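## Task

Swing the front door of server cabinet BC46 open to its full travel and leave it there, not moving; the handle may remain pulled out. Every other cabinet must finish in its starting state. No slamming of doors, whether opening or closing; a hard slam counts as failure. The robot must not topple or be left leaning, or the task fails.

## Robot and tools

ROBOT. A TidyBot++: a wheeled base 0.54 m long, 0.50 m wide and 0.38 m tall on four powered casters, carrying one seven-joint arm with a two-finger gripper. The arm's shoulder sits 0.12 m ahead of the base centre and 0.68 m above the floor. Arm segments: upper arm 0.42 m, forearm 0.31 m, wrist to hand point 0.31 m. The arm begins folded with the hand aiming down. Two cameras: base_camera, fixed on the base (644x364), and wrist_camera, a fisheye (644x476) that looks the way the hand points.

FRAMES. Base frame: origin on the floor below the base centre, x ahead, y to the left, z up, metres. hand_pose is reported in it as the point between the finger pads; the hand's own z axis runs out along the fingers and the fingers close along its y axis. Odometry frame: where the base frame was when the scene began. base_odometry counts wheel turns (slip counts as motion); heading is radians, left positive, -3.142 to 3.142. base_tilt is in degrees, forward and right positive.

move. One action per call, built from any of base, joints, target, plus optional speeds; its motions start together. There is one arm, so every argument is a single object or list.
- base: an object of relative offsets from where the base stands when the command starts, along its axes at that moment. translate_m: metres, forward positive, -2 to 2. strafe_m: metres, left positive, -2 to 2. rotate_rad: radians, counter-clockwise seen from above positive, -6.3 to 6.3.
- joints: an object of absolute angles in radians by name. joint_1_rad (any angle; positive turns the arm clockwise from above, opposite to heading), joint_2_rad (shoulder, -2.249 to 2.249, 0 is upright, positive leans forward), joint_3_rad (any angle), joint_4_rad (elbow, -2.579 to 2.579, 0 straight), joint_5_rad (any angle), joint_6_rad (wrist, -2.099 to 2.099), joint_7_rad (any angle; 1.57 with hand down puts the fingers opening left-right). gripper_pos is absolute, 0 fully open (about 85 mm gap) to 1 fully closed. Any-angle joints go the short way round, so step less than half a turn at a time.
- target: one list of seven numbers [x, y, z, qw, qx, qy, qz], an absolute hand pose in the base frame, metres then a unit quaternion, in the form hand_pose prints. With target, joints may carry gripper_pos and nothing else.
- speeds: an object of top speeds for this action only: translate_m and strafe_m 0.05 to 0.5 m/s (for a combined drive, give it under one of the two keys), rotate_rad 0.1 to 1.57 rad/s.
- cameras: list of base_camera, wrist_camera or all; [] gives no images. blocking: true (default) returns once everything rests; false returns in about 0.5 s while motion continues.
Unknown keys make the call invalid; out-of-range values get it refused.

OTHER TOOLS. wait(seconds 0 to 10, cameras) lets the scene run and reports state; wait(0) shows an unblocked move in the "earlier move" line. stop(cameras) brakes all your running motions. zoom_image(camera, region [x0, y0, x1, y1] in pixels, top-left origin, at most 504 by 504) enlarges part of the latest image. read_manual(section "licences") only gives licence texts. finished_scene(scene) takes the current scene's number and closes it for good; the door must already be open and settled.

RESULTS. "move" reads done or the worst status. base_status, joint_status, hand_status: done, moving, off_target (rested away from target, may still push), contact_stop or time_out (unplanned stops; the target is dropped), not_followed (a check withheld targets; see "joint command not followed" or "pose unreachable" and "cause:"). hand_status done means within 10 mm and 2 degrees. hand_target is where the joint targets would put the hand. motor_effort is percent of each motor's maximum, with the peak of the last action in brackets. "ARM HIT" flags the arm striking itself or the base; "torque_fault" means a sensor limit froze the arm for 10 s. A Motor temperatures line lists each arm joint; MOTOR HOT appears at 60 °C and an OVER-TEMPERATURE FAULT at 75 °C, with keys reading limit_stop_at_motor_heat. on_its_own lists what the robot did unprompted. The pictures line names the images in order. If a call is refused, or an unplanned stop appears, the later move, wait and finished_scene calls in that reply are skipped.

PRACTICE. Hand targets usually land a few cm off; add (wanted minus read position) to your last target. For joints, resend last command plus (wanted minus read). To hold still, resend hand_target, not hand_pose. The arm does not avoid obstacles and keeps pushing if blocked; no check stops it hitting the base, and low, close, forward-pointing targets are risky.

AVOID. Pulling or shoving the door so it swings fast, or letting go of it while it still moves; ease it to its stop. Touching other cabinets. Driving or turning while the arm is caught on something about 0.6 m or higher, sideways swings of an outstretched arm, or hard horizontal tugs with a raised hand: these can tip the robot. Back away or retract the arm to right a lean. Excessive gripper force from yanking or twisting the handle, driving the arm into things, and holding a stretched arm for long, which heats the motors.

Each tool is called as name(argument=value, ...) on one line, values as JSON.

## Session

move()

Scene clock: 0.00 s.
Motor temperatures (°C): [28 22 24 30 30 39 34]
base_odometry: x=+0.000 y=+0.000 heading=+0.000
base_tilt: forward=-0.5 right=+0.5
base_status: not commanded
joint_positions: joint_1_rad=-0.037 joint_2_rad=-0.333 joint_3_rad=+3.173 joint_4_rad=-2.524 joint_5_rad=-0.012 joint_6_rad=-0.915 joint_7_rad=+1.524 gripper_pos=+0.000
joint_status: not commanded
motor_effort: joint_1_rad=+2 joint_2_rad=-1 joint_3_rad=+1 joint_4_rad=+14 joint_5_rad=+0 joint_6_rad=+0 joint_7_rad=+1
hand_pose: x=+0.2487 y=+0.0061 z=+0.5858 quat_wxyz=(-0.010, +1.000, -0.023, +0.017) (m; base frame)
hand_target: x=+0.2485 y=+0.0061 z=+0.5857 quat_wxyz=(-0.010, +1.000, -0.023, +0.017) (m; base frame)
hand_status: not commanded
pictures: base_camera, wrist_camera

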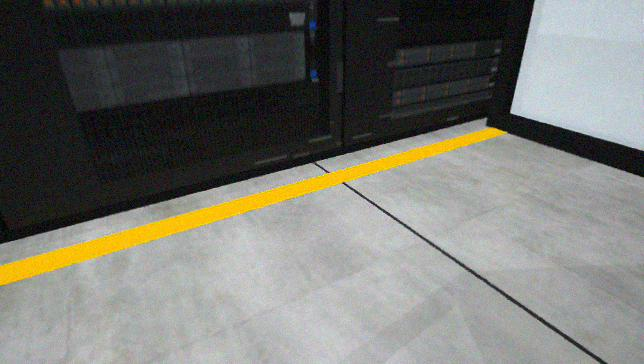

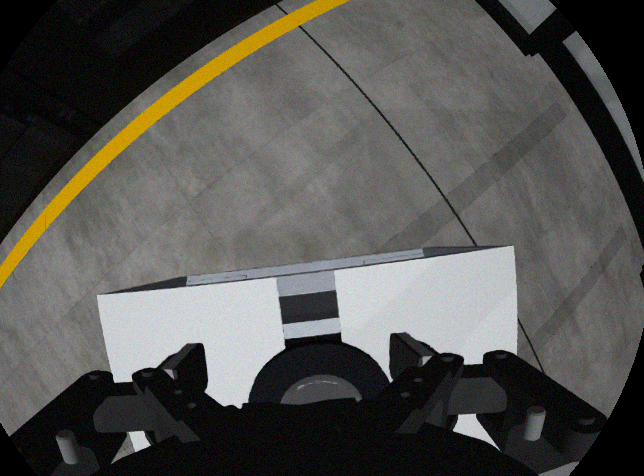

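move(base={"rotate_rad": 0.52, "translate_m": -0.15}, joints={"joint_1_rad": 0.03, "joint_2_rad": -0.13, "joint_3_rad": 3.115, "joint_4_rad": -1.5, "joint_5_rad": -0.04, "joint_6_rad": -0.19, "joint_7_rad": 1.72})

Scene clock: 7.87 s.
Motor temperatures (°C): [28 22 24 30 30 39 34]
move: done
base_odometry: x=-0.150 y=+0.000 heading=+0.520
base_tilt: forward=-0.5 right=+0.5
base_status: done
joint_positions: joint_1_rad=+0.009 joint_2_rad=-0.150 joint_3_rad=+3.135 joint_4_rad=-1.510 joint_5_rad=-0.012 joint_6_rad=-0.246 joint_7_rad=+1.662 gripper_pos=+0.000
joint_status: all done
motor_effort: joint_1_rad=+1(3) joint_2_rad=-16(16) joint_3_rad=+1(2) joint_4_rad=+23(23) joint_5_rad=+0(1) joint_6_rad=+9(9) joint_7_rad=+1(2)
hand_pose: x=+0.6745 y=+0.0012 z=+1.1529 quat_wxyz=(+0.028, +0.719, +0.029, +0.694) (m; base frame)
hand_target: x=+0.6835 y=+0.0033 z=+1.1651 quat_wxyz=(+0.039, +0.702, +0.041, +0.710) (m; base frame)
hand_status: not commanded
pictures: base_camera, wrist_camera

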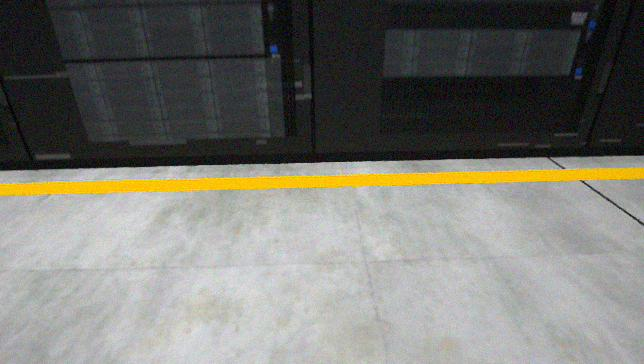

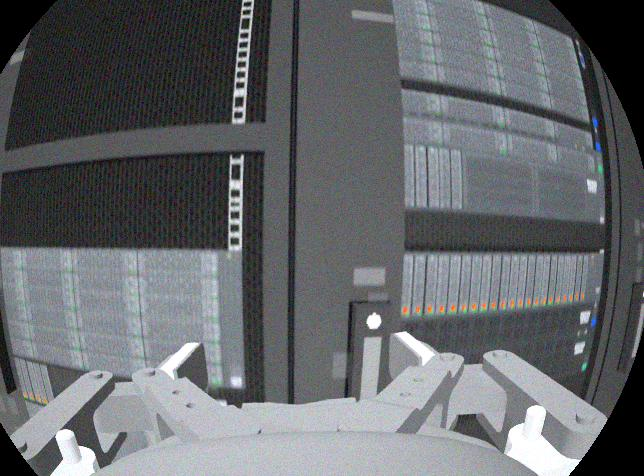

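zoom_image(camera="wrist_camera", region=[280, 200, 484, 400])

zoom_image(camera="base_camera", region=[0, 0, 504, 180])

Scaled by 2.471.

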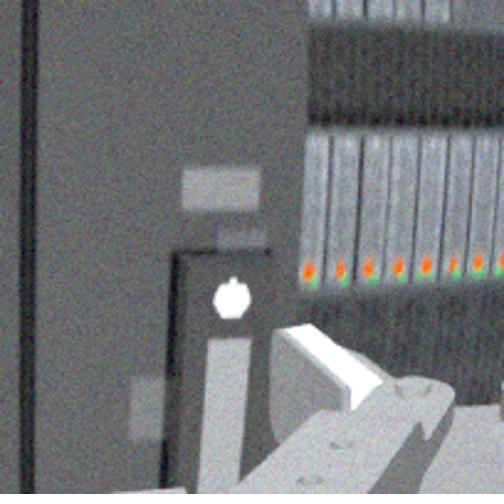

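Scaled by 1.000.

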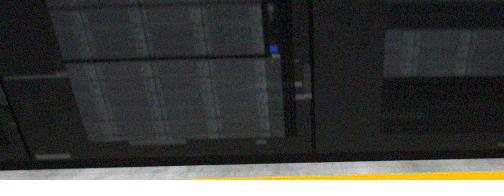

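move(joints={"joint_6_rad": 0.4})

Scene clock: 13.33 s.
Motor temperatures (°C): [28 23 24 30 30 39 34]
move: done
base_odometry: x=-0.150 y=+0.000 heading=+0.520
base_tilt: forward=-0.5 right=+0.5
base_status: not commanded
joint_positions: joint_1_rad=+0.009 joint_2_rad=-0.140 joint_3_rad=+3.135 joint_4_rad=-1.503 joint_5_rad=-0.012 joint_6_rad=+0.349 joint_7_rad=+1.663 gripper_pos=+0.000
joint_status: all done
motor_effort: joint_1_rad=+0(2) joint_2_rad=-15(17) joint_3_rad=+1(1) joint_4_rad=+22(25) joint_5_rad=+1(1) joint_6_rad=+8(10) joint_7_rad=+1(1)
hand_pose: x=+0.6323 y=-0.0009 z=+1.3277 quat_wxyz=(+0.038, +0.485, +0.018, +0.873) (m; base frame)
hand_target: x=+0.6290 y=-0.0031 z=+1.3376 quat_wxyz=(+0.056, +0.466, +0.020, +0.883) (m; base frame)
hand_status: not commanded
pictures: base_camera, wrist_camera

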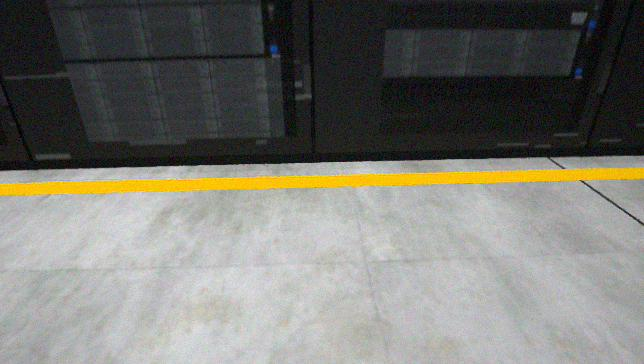

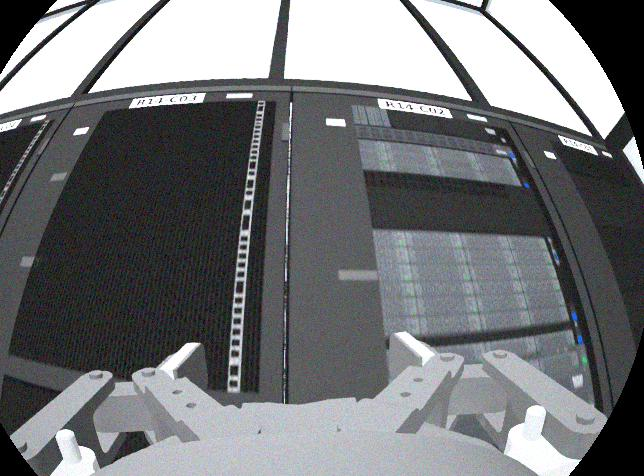

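move(base={"rotate_rad": 3.14})

Scene clock: 17.70 s.
Motor temperatures (°C): [28 23 24 30 30 39 34]
move: done
base_odometry: x=-0.150 y=+0.000 heading=-2.624
base_tilt: forward=-0.5 right=+0.5
base_status: done
joint_positions: joint_1_rad=+0.019 joint_2_rad=-0.127 joint_3_rad=+3.123 joint_4_rad=-1.503 joint_5_rad=-0.012 joint_6_rad=+0.349 joint_7_rad=+1.663 gripper_pos=+0.000
joint_status: not commanded
motor_effort: joint_1_rad=+0(3) joint_2_rad=-16(20) joint_3_rad=+1(3) joint_4_rad=+21(23) joint_5_rad=+0(1) joint_6_rad=+7(8) joint_7_rad=+1(1)
hand_pose: x=+0.6401 y=+0.0017 z=+1.3213 quat_wxyz=(+0.037, +0.491, +0.019, +0.870) (m; base frame)
hand_target: x=+0.6290 y=-0.0031 z=+1.3376 quat_wxyz=(+0.056, +0.466, +0.020, +0.883) (m; base frame)
hand_status: not commanded
pictures: base_camera, wrist_camera

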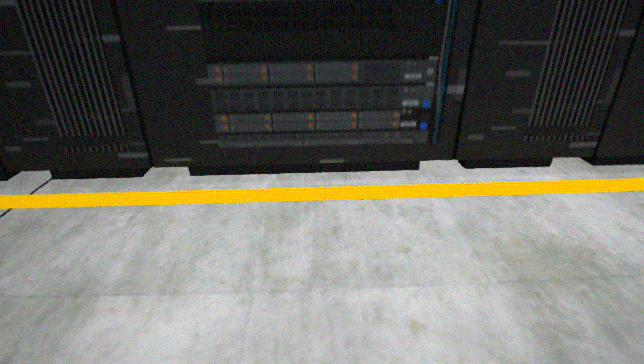

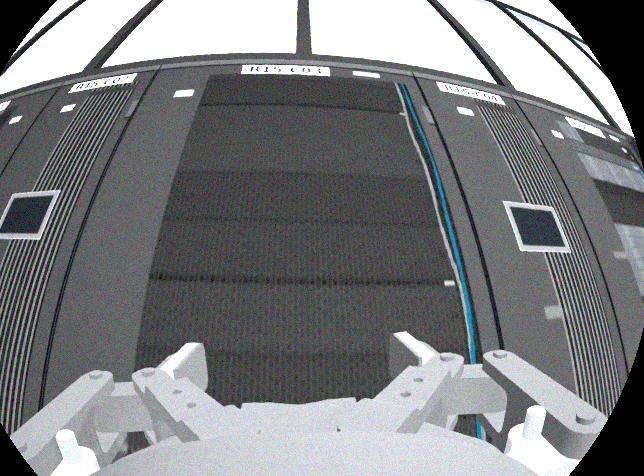

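zoom_image(camera="wrist_camera", region=[130, 50, 400, 130])

zoom_image(camera="wrist_camera", region=[400, 60, 644, 330])

zoom_image(camera="base_camera", region=[150, 80, 500, 180])

Scaled by 1.867.

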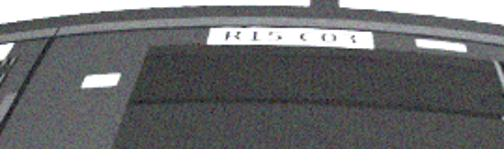

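Scaled by 1.867.

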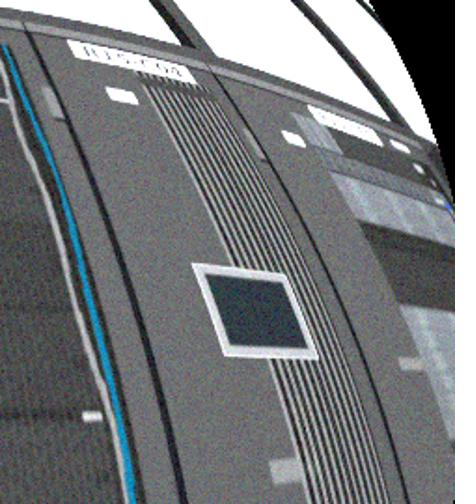

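Scaled by 1.440.

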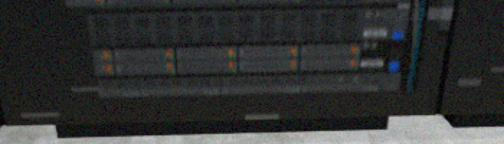

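move(joints={"joint_6_rad": -0.19})

Scene clock: 24.57 s.
Motor temperatures (°C): [28 23 24 31 30 39 34]
move: done
base_odometry: x=-0.150 y=+0.000 heading=-2.624
base_tilt: forward=-0.5 right=+0.5
base_status: not commanded
joint_positions: joint_1_rad=+0.019 joint_2_rad=-0.130 joint_3_rad=+3.123 joint_4_rad=-1.500 joint_5_rad=-0.012 joint_6_rad=-0.134 joint_7_rad=+1.663 gripper_pos=+0.000
joint_status: all done
motor_effort: joint_1_rad=+1(2) joint_2_rad=-16(18) joint_3_rad=+1(1) joint_4_rad=+22(25) joint_5_rad=+0(1) joint_6_rad=+9(11) joint_7_rad=+1(1)
hand_pose: x=+0.6826 y=+0.0031 z=+1.1828 quat_wxyz=(+0.030, +0.682, +0.029, +0.730) (m; base frame)
hand_target: x=+0.6835 y=+0.0033 z=+1.1650 quat_wxyz=(+0.039, +0.702, +0.041, +0.710) (m; base frame)
hand_status: not commanded
pictures: base_camera, wrist_camera

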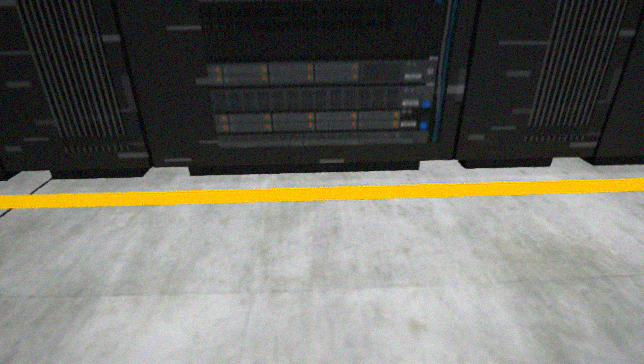

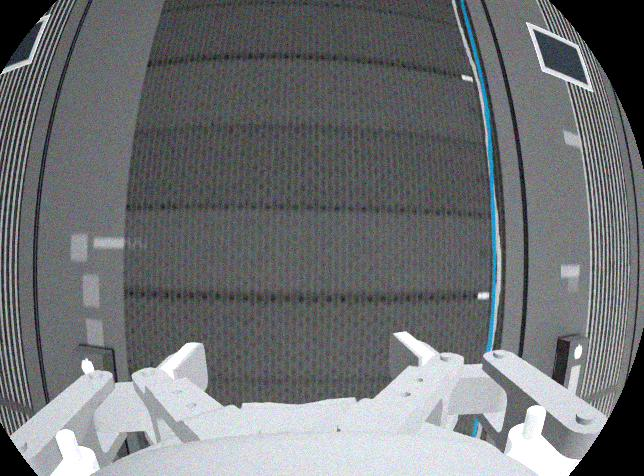

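move(joints={"joint_4_rad": -0.6, "joint_6_rad": -0.6}, base={"strafe_m": 0.25, "translate_m": 0.15})

Scene clock: 31.97 s.
Motor temperatures (°C): [28 23 24 31 30 39 34]
move: done
base_odometry: x=-0.157 y=-0.292 heading=-2.623
base_tilt: forward=-0.5 right=+0.5
base_status: done
joint_positions: joint_1_rad=+0.019 joint_2_rad=-0.127 joint_3_rad=+3.120 joint_4_rad=-0.610 joint_5_rad=-0.012 joint_6_rad=-0.530 joint_7_rad=+1.663 gripper_pos=+0.000
joint_status: all done
motor_effort: joint_1_rad=+1(3) joint_2_rad=-8(18) joint_3_rad=+1(3) joint_4_rad=+13(24) joint_5_rad=+1(1) joint_6_rad=+7(10) joint_7_rad=+1(1)
hand_pose: x=+0.4757 y=+0.0064 z=+1.5423 quat_wxyz=(+0.034, +0.484, +0.024, +0.874) (m; base frame)
hand_target: x=+0.4795 y=+0.0100 z=+1.5287 quat_wxyz=(+0.047, +0.508, +0.040, +0.859) (m; base frame)
hand_status: not commanded
pictures: base_camera, wrist_camera

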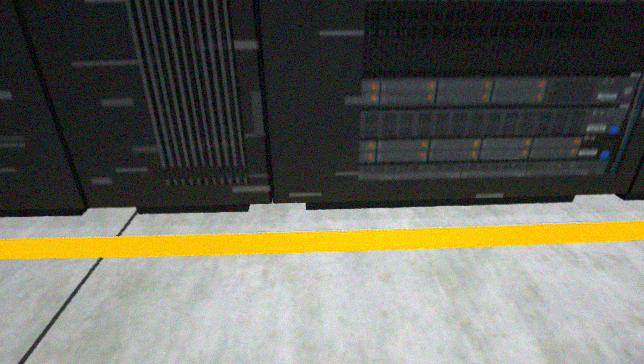

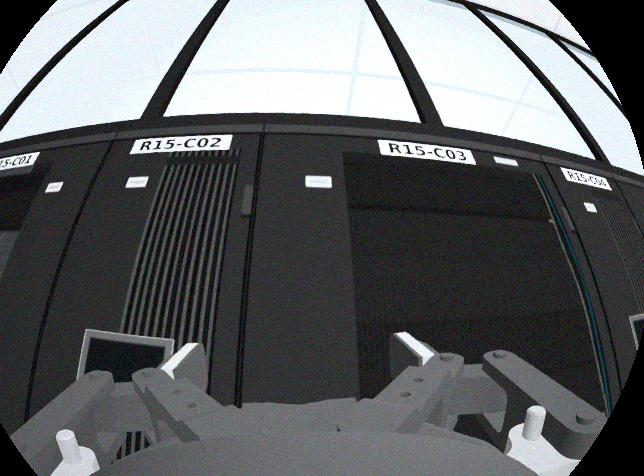

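zoom_image(camera="wrist_camera", region=[270, 140, 370, 220])

zoom_image(camera="wrist_camera", region=[100, 130, 200, 210])

zoom_image(camera="wrist_camera", region=[470, 130, 620, 230])

Scaled by 5.040.

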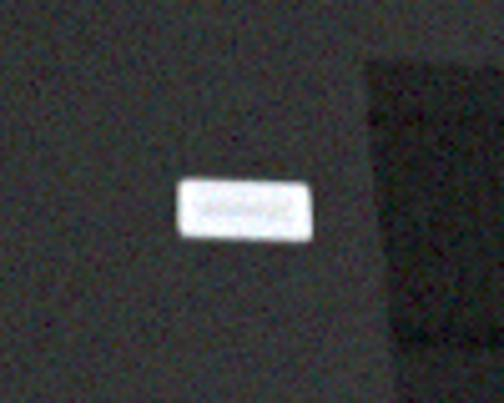

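Scaled by 5.040.

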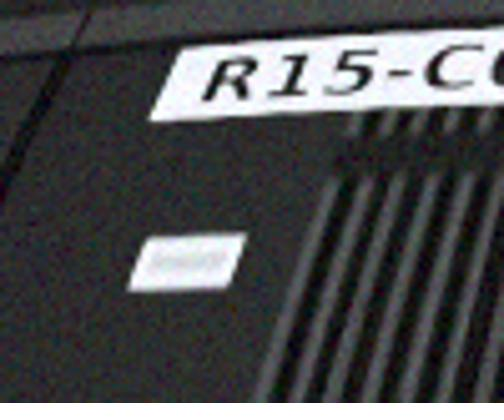

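Scaled by 3.360.

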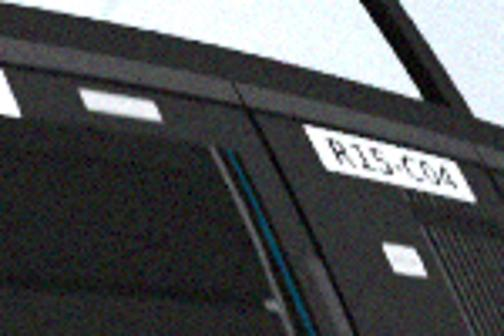

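move(joints={"joint_6_rad": -0.2, "joint_4_rad": -0.5}, base={"translate_m": 0.2}, speeds={"translate_m": 0.2})

zoom_image(camera="wrist_camera", region=[240, 120, 400, 280])

Scene clock: 45.07 s.
Motor temperatures (°C): [28 23 24 31 30 39 34]
move: done
base_odometry: x=-0.330 y=-0.391 heading=-2.623
base_tilt: forward=-0.5 right=+0.5
base_status: done
joint_positions: joint_1_rad=+0.019 joint_2_rad=-0.126 joint_3_rad=+3.120 joint_4_rad=-0.503 joint_5_rad=-0.012 joint_6_rad=-0.240 joint_7_rad=+1.663 gripper_pos=+0.000
joint_status: all done
motor_effort: joint_1_rad=+2(2) joint_2_rad=-4(9) joint_3_rad=+1(1) joint_4_rad=+10(14) joint_5_rad=+0(1) joint_6_rad=+5(8) joint_7_rad=+0(1)
hand_pose: x=+0.3615 y=+0.0055 z=+1.6454 quat_wxyz=(+0.037, +0.303, +0.015, +0.952) (m; base frame)
hand_target: x=+0.3458 y=+0.0064 z=+1.6541 quat_wxyz=(+0.054, +0.280, +0.020, +0.958) (m; base frame)
hand_status: not commanded
pictures: base_camera, wrist_camera

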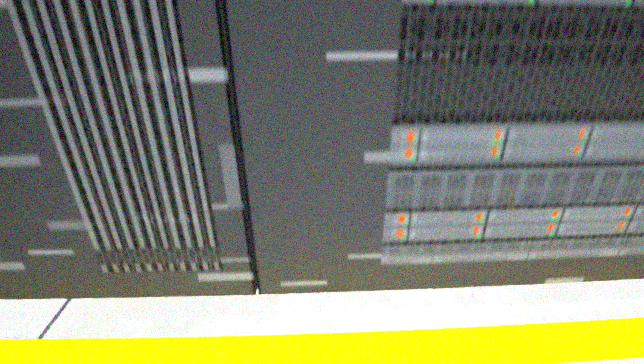

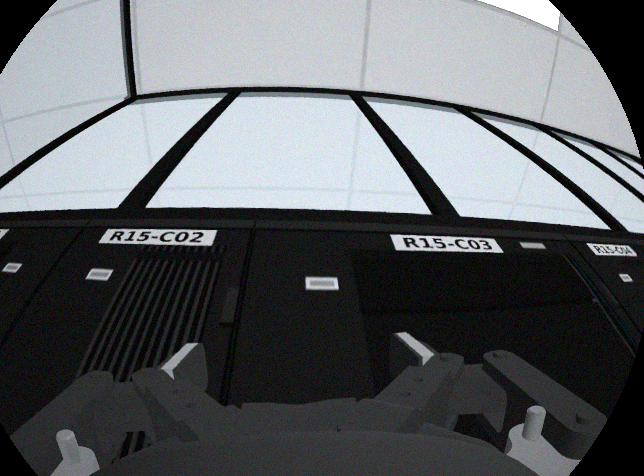

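Scaled by 3.150.

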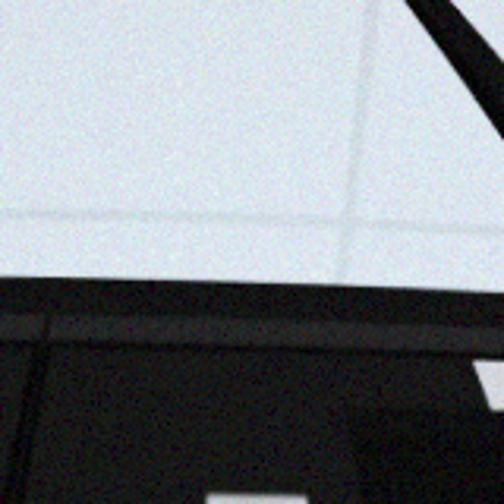

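zoom_image(camera="wrist_camera", region=[290, 260, 360, 310])

Scaled by 7.200.

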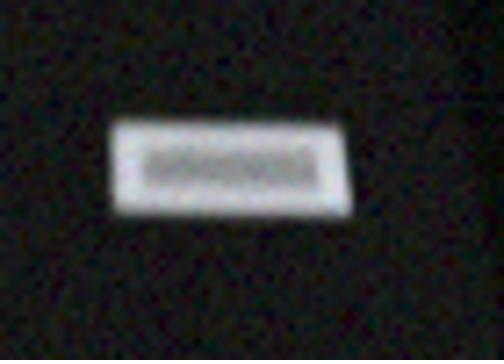

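move(base={"translate_m": -0.25, "rotate_rad": -1.57}, joints={"joint_4_rad": -1.2, "joint_6_rad": -0.3})

Scene clock: 52.37 s.
Motor temperatures (°C): [28 23 24 31 30 39 34]
move: done
base_odometry: x=-0.113 y=-0.267 heading=+2.091
base_tilt: forward=-0.5 right=+0.5
base_status: done
joint_positions: joint_1_rad=+0.024 joint_2_rad=-0.128 joint_3_rad=+3.119 joint_4_rad=-1.191 joint_5_rad=-0.012 joint_6_rad=-0.240 joint_7_rad=+1.663 gripper_pos=+0.000
joint_status: all done
motor_effort: joint_1_rad=+2(3) joint_2_rad=-14(18) joint_3_rad=+1(4) joint_4_rad=+21(23) joint_5_rad=+0(1) joint_6_rad=+8(9) joint_7_rad=+0(1)
hand_pose: x=+0.6397 y=+0.0033 z=+1.3346 quat_wxyz=(+0.033, +0.606, +0.026, +0.795) (m; base frame)
hand_target: x=+0.6450 y=+0.0053 z=+1.3120 quat_wxyz=(+0.042, +0.631, +0.040, +0.773) (m; base frame)
hand_status: not commanded
pictures: base_camera, wrist_camera

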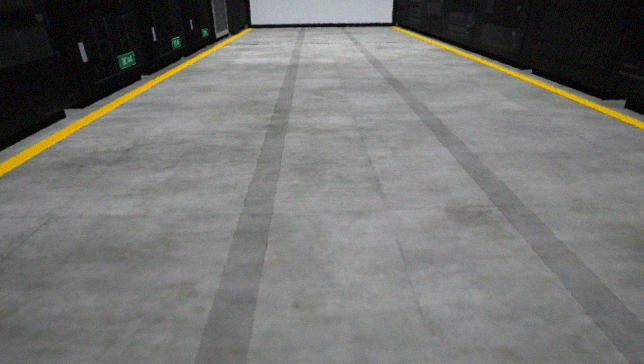

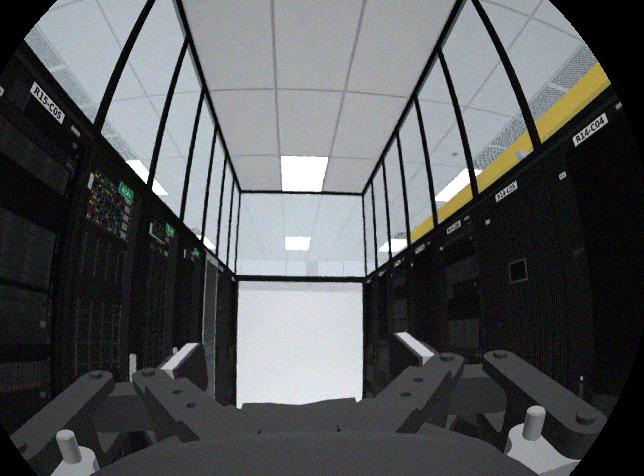

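move(base={"translate_m":1.8})

Scene clock: 66.87 s.
Motor temperatures (°C): [28 23 24 31 30 39 34]
move: done
base_odometry: x=-1.008 y=+1.295 heading=+2.090
base_tilt: forward=-0.4 right=+0.5
base_status: done
joint_positions: joint_1_rad=+0.024 joint_2_rad=-0.128 joint_3_rad=+3.119 joint_4_rad=-1.191 joint_5_rad=-0.012 joint_6_rad=-0.240 joint_7_rad=+1.663 gripper_pos=+0.000
joint_status: not commanded
motor_effort: joint_1_rad=+1(2) joint_2_rad=-15(18) joint_3_rad=+1(2) joint_4_rad=+21(22) joint_5_rad=+0(1) joint_6_rad=+8(9) joint_7_rad=+0(1)
hand_pose: x=+0.6402 y=+0.0033 z=+1.3340 quat_wxyz=(+0.033, +0.606, +0.026, +0.794) (m; base frame)
hand_target: x=+0.6450 y=+0.0053 z=+1.3120 quat_wxyz=(+0.042, +0.631, +0.040, +0.773) (m; base frame)
hand_status: not commanded
pictures: base_camera, wrist_camera

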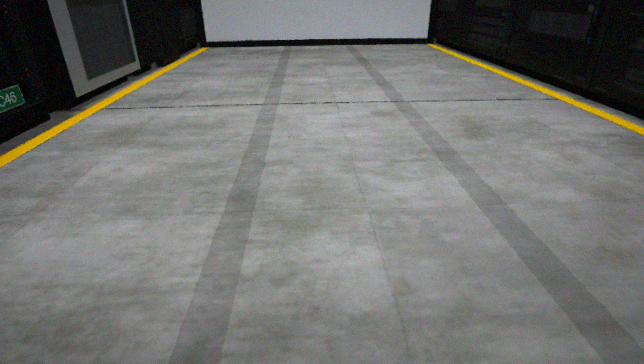

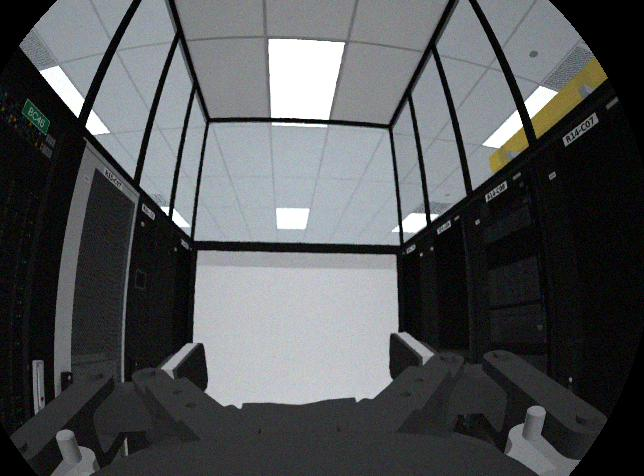

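zoom_image(camera="wrist_camera", region=[0, 70, 120, 160])

zoom_image(camera="base_camera", region=[0, 60, 60, 130])

move(base={"rotate_rad":1.571})

Scaled by 4.200.

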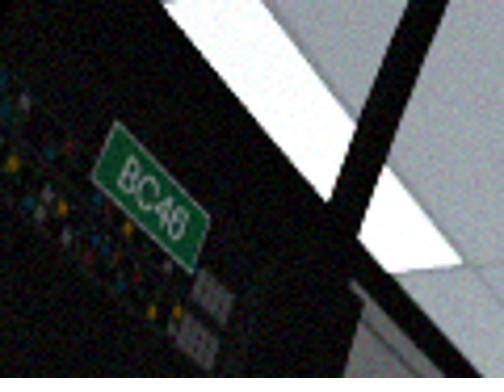

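Scaled by 7.200.

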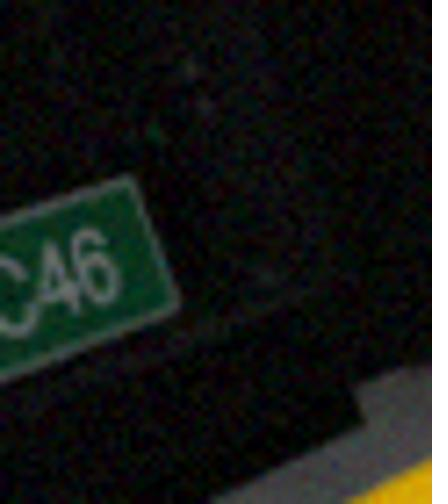

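Scene clock: 71.53 s.
Motor temperatures (°C): [28 23 24 31 30 39 34]
move: done
base_odometry: x=-1.008 y=+1.295 heading=-2.623
base_tilt: forward=-0.5 right=+0.5
base_status: done
joint_positions: joint_1_rad=+0.024 joint_2_rad=-0.127 joint_3_rad=+3.113 joint_4_rad=-1.191 joint_5_rad=-0.012 joint_6_rad=-0.240 joint_7_rad=+1.663 gripper_pos=+0.000
joint_status: not commanded
motor_effort: joint_1_rad=+1(3) joint_2_rad=-15(18) joint_3_rad=+1(3) joint_4_rad=+21(22) joint_5_rad=+0(1) joint_6_rad=+8(9) joint_7_rad=+1(1)
hand_pose: x=+0.6408 y=+0.0064 z=+1.3335 quat_wxyz=(+0.031, +0.606, +0.028, +0.794) (m; base frame)
hand_target: x=+0.6450 y=+0.0053 z=+1.3120 quat_wxyz=(+0.042, +0.631, +0.040, +0.773) (m; base frame)
hand_status: not commanded
pictures: base_camera, wrist_camera

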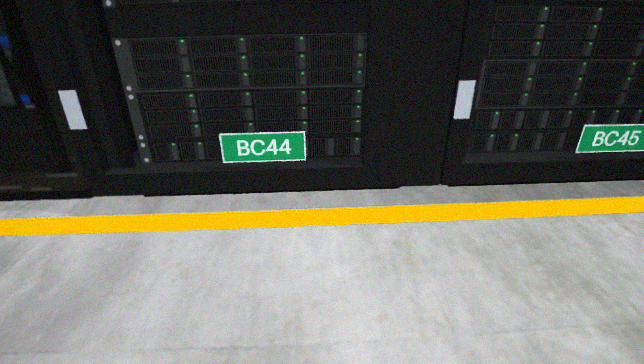

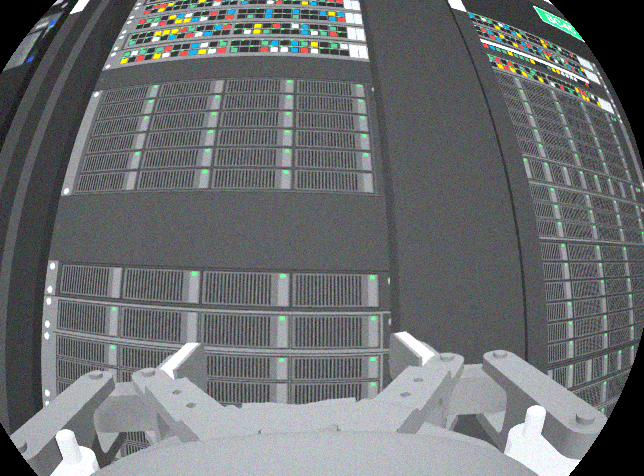

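move(base={"strafe_m":-1.5}, joints={"joint_4_rad":-1.5,"joint_6_rad":-0.19,"joint_7_rad":1.72})

Scene clock: 77.83 s.
Motor temperatures (°C): [28 23 24 31 30 39 34]
move: done
base_odometry: x=-1.752 y=+2.598 heading=-2.622
base_tilt: forward=-0.5 right=+0.5
base_status: done
joint_positions: joint_1_rad=+0.025 joint_2_rad=-0.128 joint_3_rad=+3.113 joint_4_rad=-1.487 joint_5_rad=-0.012 joint_6_rad=-0.238 joint_7_rad=+1.663 gripper_pos=+0.000
joint_status: all done
motor_effort: joint_1_rad=+1(3) joint_2_rad=-16(18) joint_3_rad=+1(4) joint_4_rad=+23(24) joint_5_rad=+1(1) joint_6_rad=+8(10) joint_7_rad=+0(1)
hand_pose: x=+0.6837 y=+0.0057 z=+1.1565 quat_wxyz=(+0.027, +0.716, +0.032, +0.697) (m; base frame)
hand_target: x=+0.6835 y=+0.0033 z=+1.1651 quat_wxyz=(+0.039, +0.702, +0.041, +0.710) (m; base frame)
hand_status: not commanded
pictures: base_camera, wrist_camera

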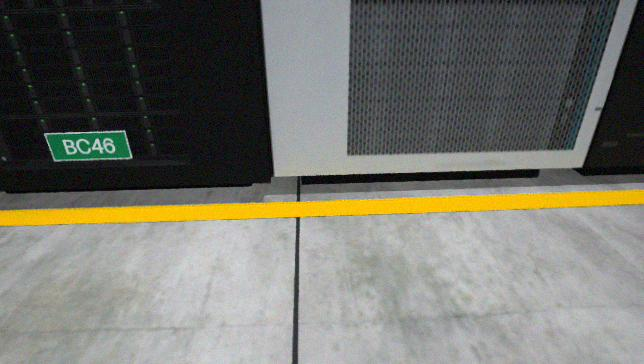

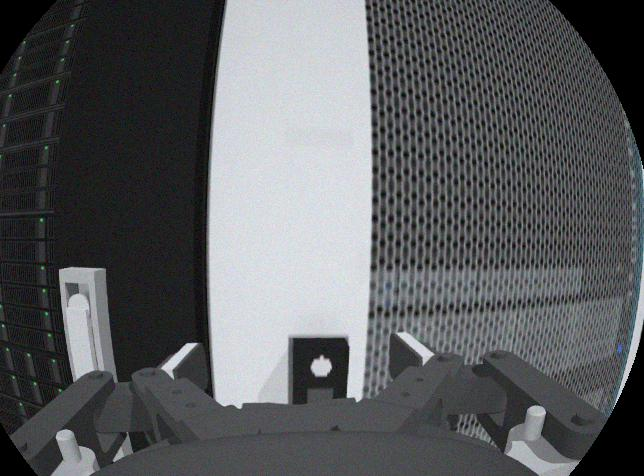

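move(base={"strafe_m":0.22,"translate_m":-0.06})

Scene clock: 84.57 s.
Motor temperatures (°C): [28 23 24 31 30 39 34]
move: done
base_odometry: x=-1.590 y=+2.437 heading=-2.621
base_tilt: forward=-0.5 right=+0.5
base_status: done
joint_positions: joint_1_rad=+0.025 joint_2_rad=-0.128 joint_3_rad=+3.109 joint_4_rad=-1.488 joint_5_rad=-0.012 joint_6_rad=-0.237 joint_7_rad=+1.663 gripper_pos=+0.000
joint_status: not commanded
motor_effort: joint_1_rad=+1(4) joint_2_rad=-16(19) joint_3_rad=+1(4) joint_4_rad=+23(23) joint_5_rad=+0(1) joint_6_rad=+9(9) joint_7_rad=+1(1)
hand_pose: x=+0.6833 y=+0.0085 z=+1.1571 quat_wxyz=(+0.026, +0.715, +0.034, +0.698) (m; base frame)
hand_target: x=+0.6835 y=+0.0033 z=+1.1651 quat_wxyz=(+0.039, +0.702, +0.041, +0.710) (m; base frame)
hand_status: not commanded
pictures: base_camera, wrist_camera

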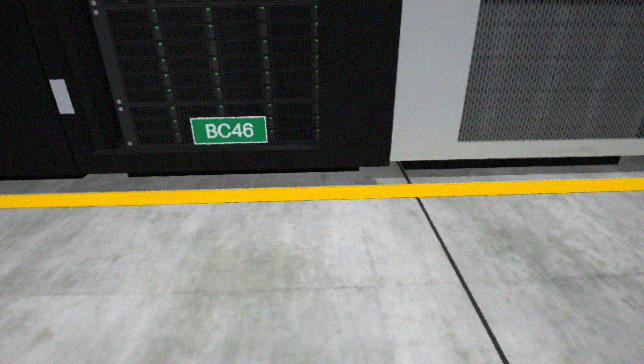

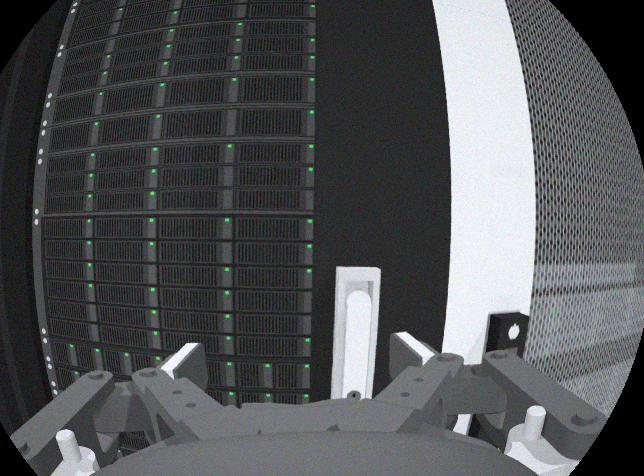

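move(base={"strafe_m":-0.04,"rotate_rad":0.04}, joints={"joint_1_rad":0.0,"joint_4_rad":-1.48,"joint_6_rad":-0.22,"joint_7_rad":1.76,"joint_3_rad":3.14})

zoom_image(camera="wrist_camera", region=[180, 220, 480, 440])

Scene clock: 96.83 s.
Motor temperatures (°C): [28 23 24 31 30 39 34]
move: done
base_odometry: x=-1.610 y=+2.471 heading=-2.581
base_tilt: forward=-0.5 right=+0.5
base_status: done
joint_positions: joint_1_rad=+0.003 joint_2_rad=-0.129 joint_3_rad=+3.129 joint_4_rad=-1.483 joint_5_rad=-0.012 joint_6_rad=-0.237 joint_7_rad=+1.706 gripper_pos=+0.000
joint_status: all done
motor_effort: joint_1_rad=+0(4) joint_2_rad=-16(18) joint_3_rad=+0(3) joint_4_rad=+22(23) joint_5_rad=+0(1) joint_6_rad=+8(10) joint_7_rad=+1(1)
hand_pose: x=+0.6831 y=+0.0088 z=+1.1602 quat_wxyz=(+0.039, +0.713, +0.049, +0.699) (m; base frame)
hand_target: x=+0.6824 y=+0.0051 z=+1.1682 quat_wxyz=(+0.050, +0.704, +0.057, +0.706) (m; base frame)
hand_status: not commanded
pictures: base_camera, wrist_camera

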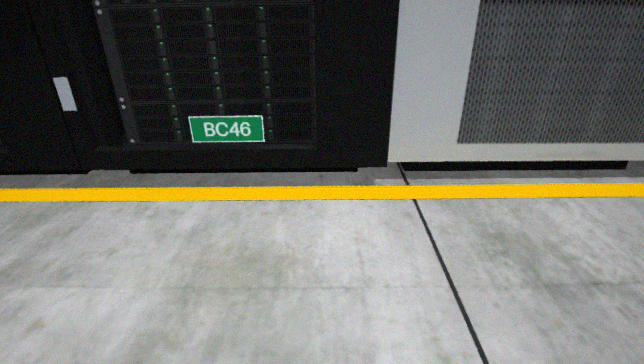

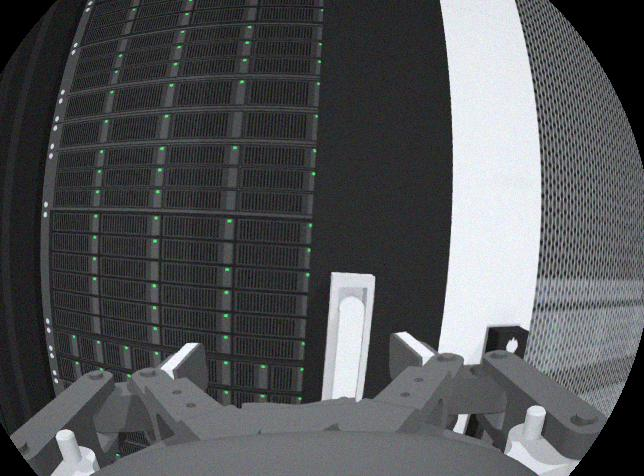

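Scaled by 1.680.

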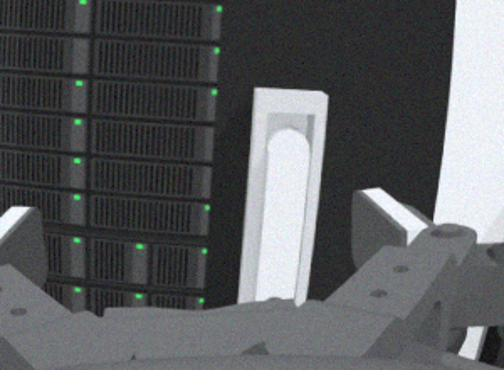

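move(base={"strafe_m":-0.045}, joints={"joint_7_rad":1.66,"joint_1_rad":0.0})

zoom_image(camera="wrist_camera", region=[180, 220, 480, 440])

Scene clock: 102.50 s.
Motor temperatures (°C): [28 23 24 31 30 39 34]
move: done
base_odometry: x=-1.634 y=+2.509 heading=-2.581
base_tilt: forward=-0.5 right=+0.5
base_status: done
joint_positions: joint_1_rad=+0.002 joint_2_rad=-0.129 joint_3_rad=+3.137 joint_4_rad=-1.483 joint_5_rad=-0.012 joint_6_rad=-0.237 joint_7_rad=+1.654 gripper_pos=+0.000
joint_status: all done
motor_effort: joint_1_rad=+2(3) joint_2_rad=-17(17) joint_3_rad=+1(3) joint_4_rad=+22(23) joint_5_rad=+0(1) joint_6_rad=+9(9) joint_7_rad=+0(1)
hand_pose: x=+0.6832 y=+0.0039 z=+1.1602 quat_wxyz=(+0.024, +0.714, +0.028, +0.699) (m; base frame)
hand_target: x=+0.6824 y=+0.0050 z=+1.1682 quat_wxyz=(+0.014, +0.706, +0.021, +0.707) (m; base frame)
hand_status: not commanded
pictures: base_camera, wrist_camera

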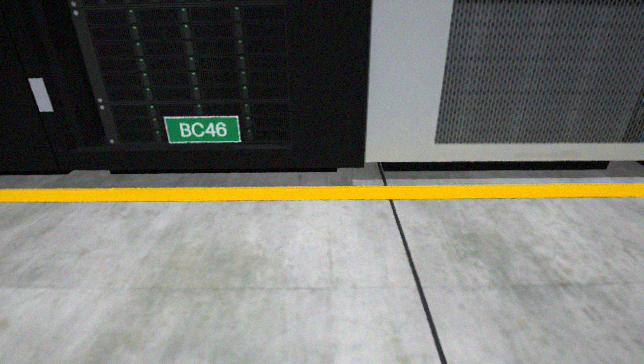

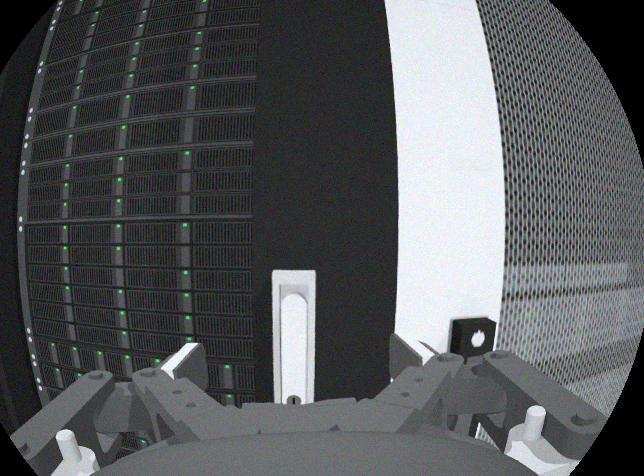

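Scaled by 1.680.

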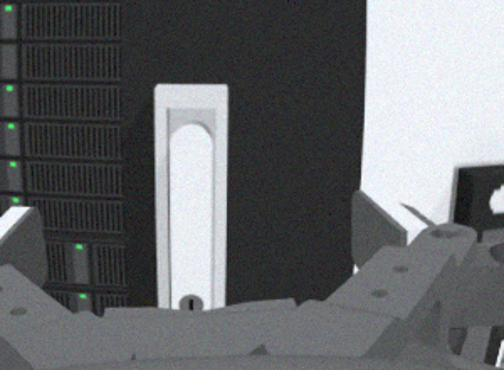

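move(joints={"joint_4_rad":-1.64,"joint_6_rad":-0.08,"joint_7_rad":1.62})

zoom_image(camera="wrist_camera", region=[180, 220, 480, 440])

Scene clock: 108.13 s.
Motor temperatures (°C): [28 23 24 31 30 39 34]
move: done
base_odometry: x=-1.634 y=+2.509 heading=-2.581
base_tilt: forward=-0.4 right=+0.5
base_status: not commanded
joint_positions: joint_1_rad=+0.002 joint_2_rad=-0.129 joint_3_rad=+3.137 joint_4_rad=-1.629 joint_5_rad=-0.012 joint_6_rad=-0.132 joint_7_rad=+1.654 gripper_pos=+0.000
joint_status: all done
motor_effort: joint_1_rad=+1(2) joint_2_rad=-17(18) joint_3_rad=+1(1) joint_4_rad=+23(24) joint_5_rad=+0(1) joint_6_rad=+9(10) joint_7_rad=+0(1)
hand_pose: x=+0.6893 y=+0.0035 z=+1.1019 quat_wxyz=(+0.023, +0.728, +0.028, +0.684) (m; base frame)
hand_target: x=+0.6894 y=+0.0033 z=+1.1122 quat_wxyz=(+0.002, +0.714, +0.005, +0.700) (m; base frame)
hand_status: not commanded
pictures: base_camera, wrist_camera

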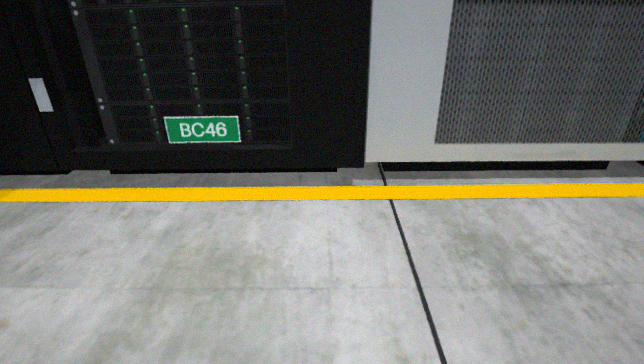

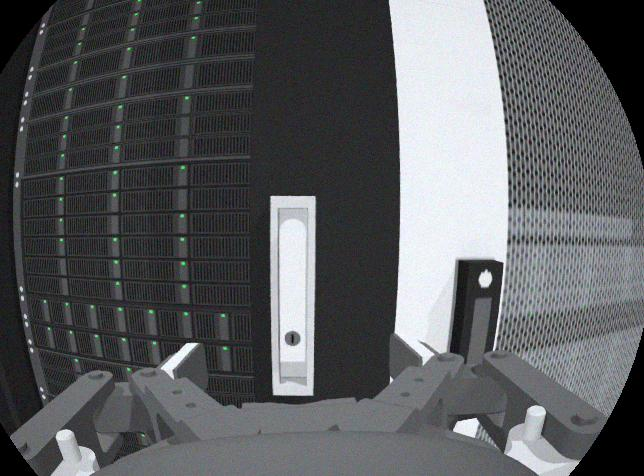

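Scaled by 1.680.

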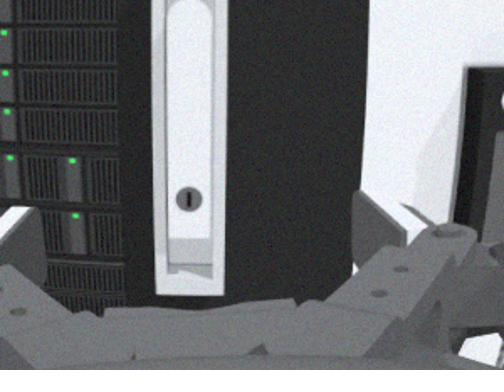

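move(base={"translate_m":0.11}, joints={"joint_4_rad":-1.70,"joint_6_rad":0.02,"joint_7_rad":1.58})

zoom_image(camera="wrist_camera", region=[180, 180, 480, 420])

Scene clock: 114.87 s.
Motor temperatures (°C): [28 23 24 31 30 39 34]
move: done
base_odometry: x=-1.727 y=+2.451 heading=-2.581
base_tilt: forward=-0.5 right=+0.5
base_status: done
joint_positions: joint_1_rad=+0.002 joint_2_rad=-0.124 joint_3_rad=+3.137 joint_4_rad=-1.687 joint_5_rad=-0.012 joint_6_rad=-0.030 joint_7_rad=+1.632 gripper_pos=+0.000
joint_status: all done
motor_effort: joint_1_rad=+1(3) joint_2_rad=-16(21) joint_3_rad=+1(3) joint_4_rad=+23(24) joint_5_rad=+0(1) joint_6_rad=+9(9) joint_7_rad=+0(1)
hand_pose: x=+0.6926 y=+0.0031 z=+1.0943 quat_wxyz=(+0.016, +0.715, +0.019, +0.699) (m; base frame)
hand_target: x=+0.6900 y=+0.0021 z=+1.1058 quat_wxyz=(-0.011, +0.700, -0.010, +0.714) (m; base frame)
hand_status: not commanded
pictures: base_camera, wrist_camera

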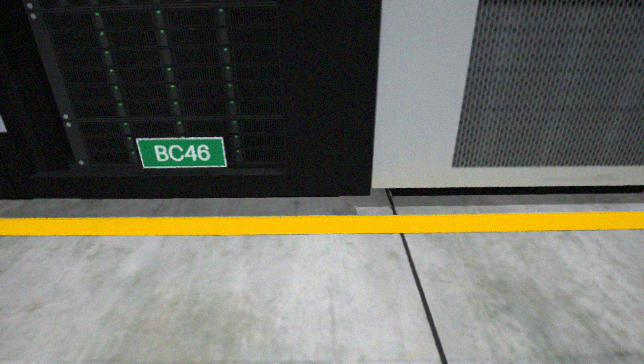

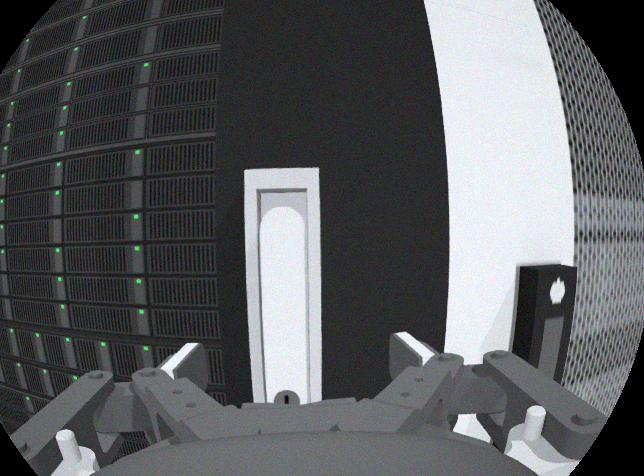

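Scaled by 1.680.

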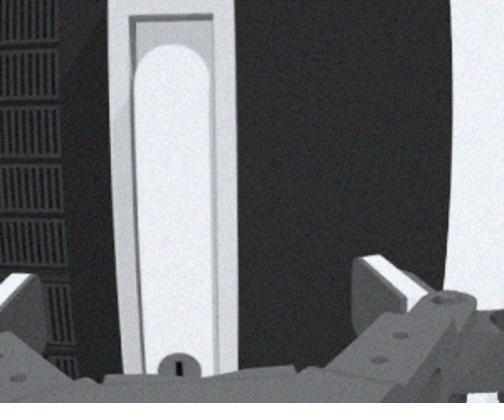

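move(base={"strafe_m":0.008,"translate_m":0.015}, joints={"joint_4_rad":-1.74,"joint_6_rad":0.06,"joint_7_rad":1.55}, speeds={"translate_m":0.05})

zoom_image(camera="wrist_camera", region=[180, 180, 480, 420])

Scene clock: 120.20 s.
Motor temperatures (°C): [28 23 24 31 30 39 34]
move: done
base_odometry: x=-1.736 y=+2.436 heading=-2.581
base_tilt: forward=-0.5 right=+0.5
base_status: done
joint_positions: joint_1_rad=+0.002 joint_2_rad=-0.126 joint_3_rad=+3.137 joint_4_rad=-1.727 joint_5_rad=-0.012 joint_6_rad=+0.013 joint_7_rad=+1.605 gripper_pos=+0.000
joint_status: all done
motor_effort: joint_1_rad=+1(2) joint_2_rad=-16(20) joint_3_rad=+1(2) joint_4_rad=+23(24) joint_5_rad=+1(1) joint_6_rad=+8(9) joint_7_rad=+1(1)
hand_pose: x=+0.6916 y=+0.0029 z=+1.0838 quat_wxyz=(+0.007, +0.714, +0.009, +0.701) (m; base frame)
hand_target: x=+0.6898 y=+0.0016 z=+1.0932 quat_wxyz=(-0.021, +0.699, -0.021, +0.714) (m; base frame)
hand_status: not commanded
pictures: base_camera, wrist_camera

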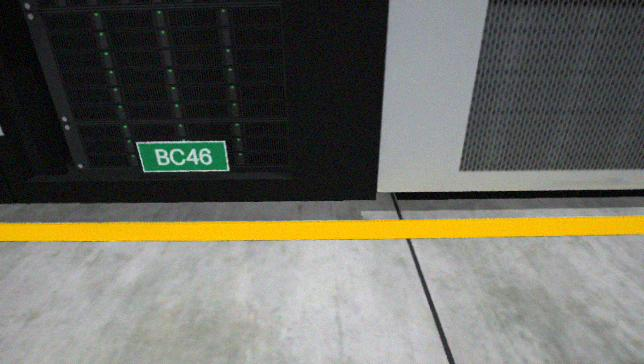

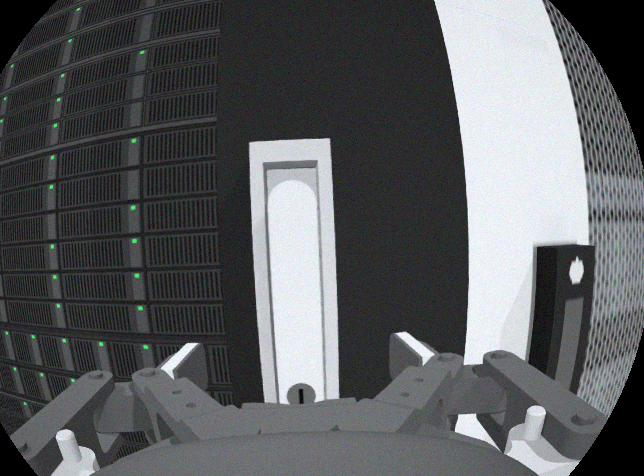

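Scaled by 1.680.

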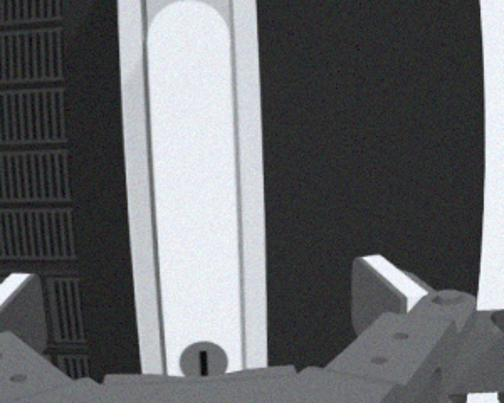

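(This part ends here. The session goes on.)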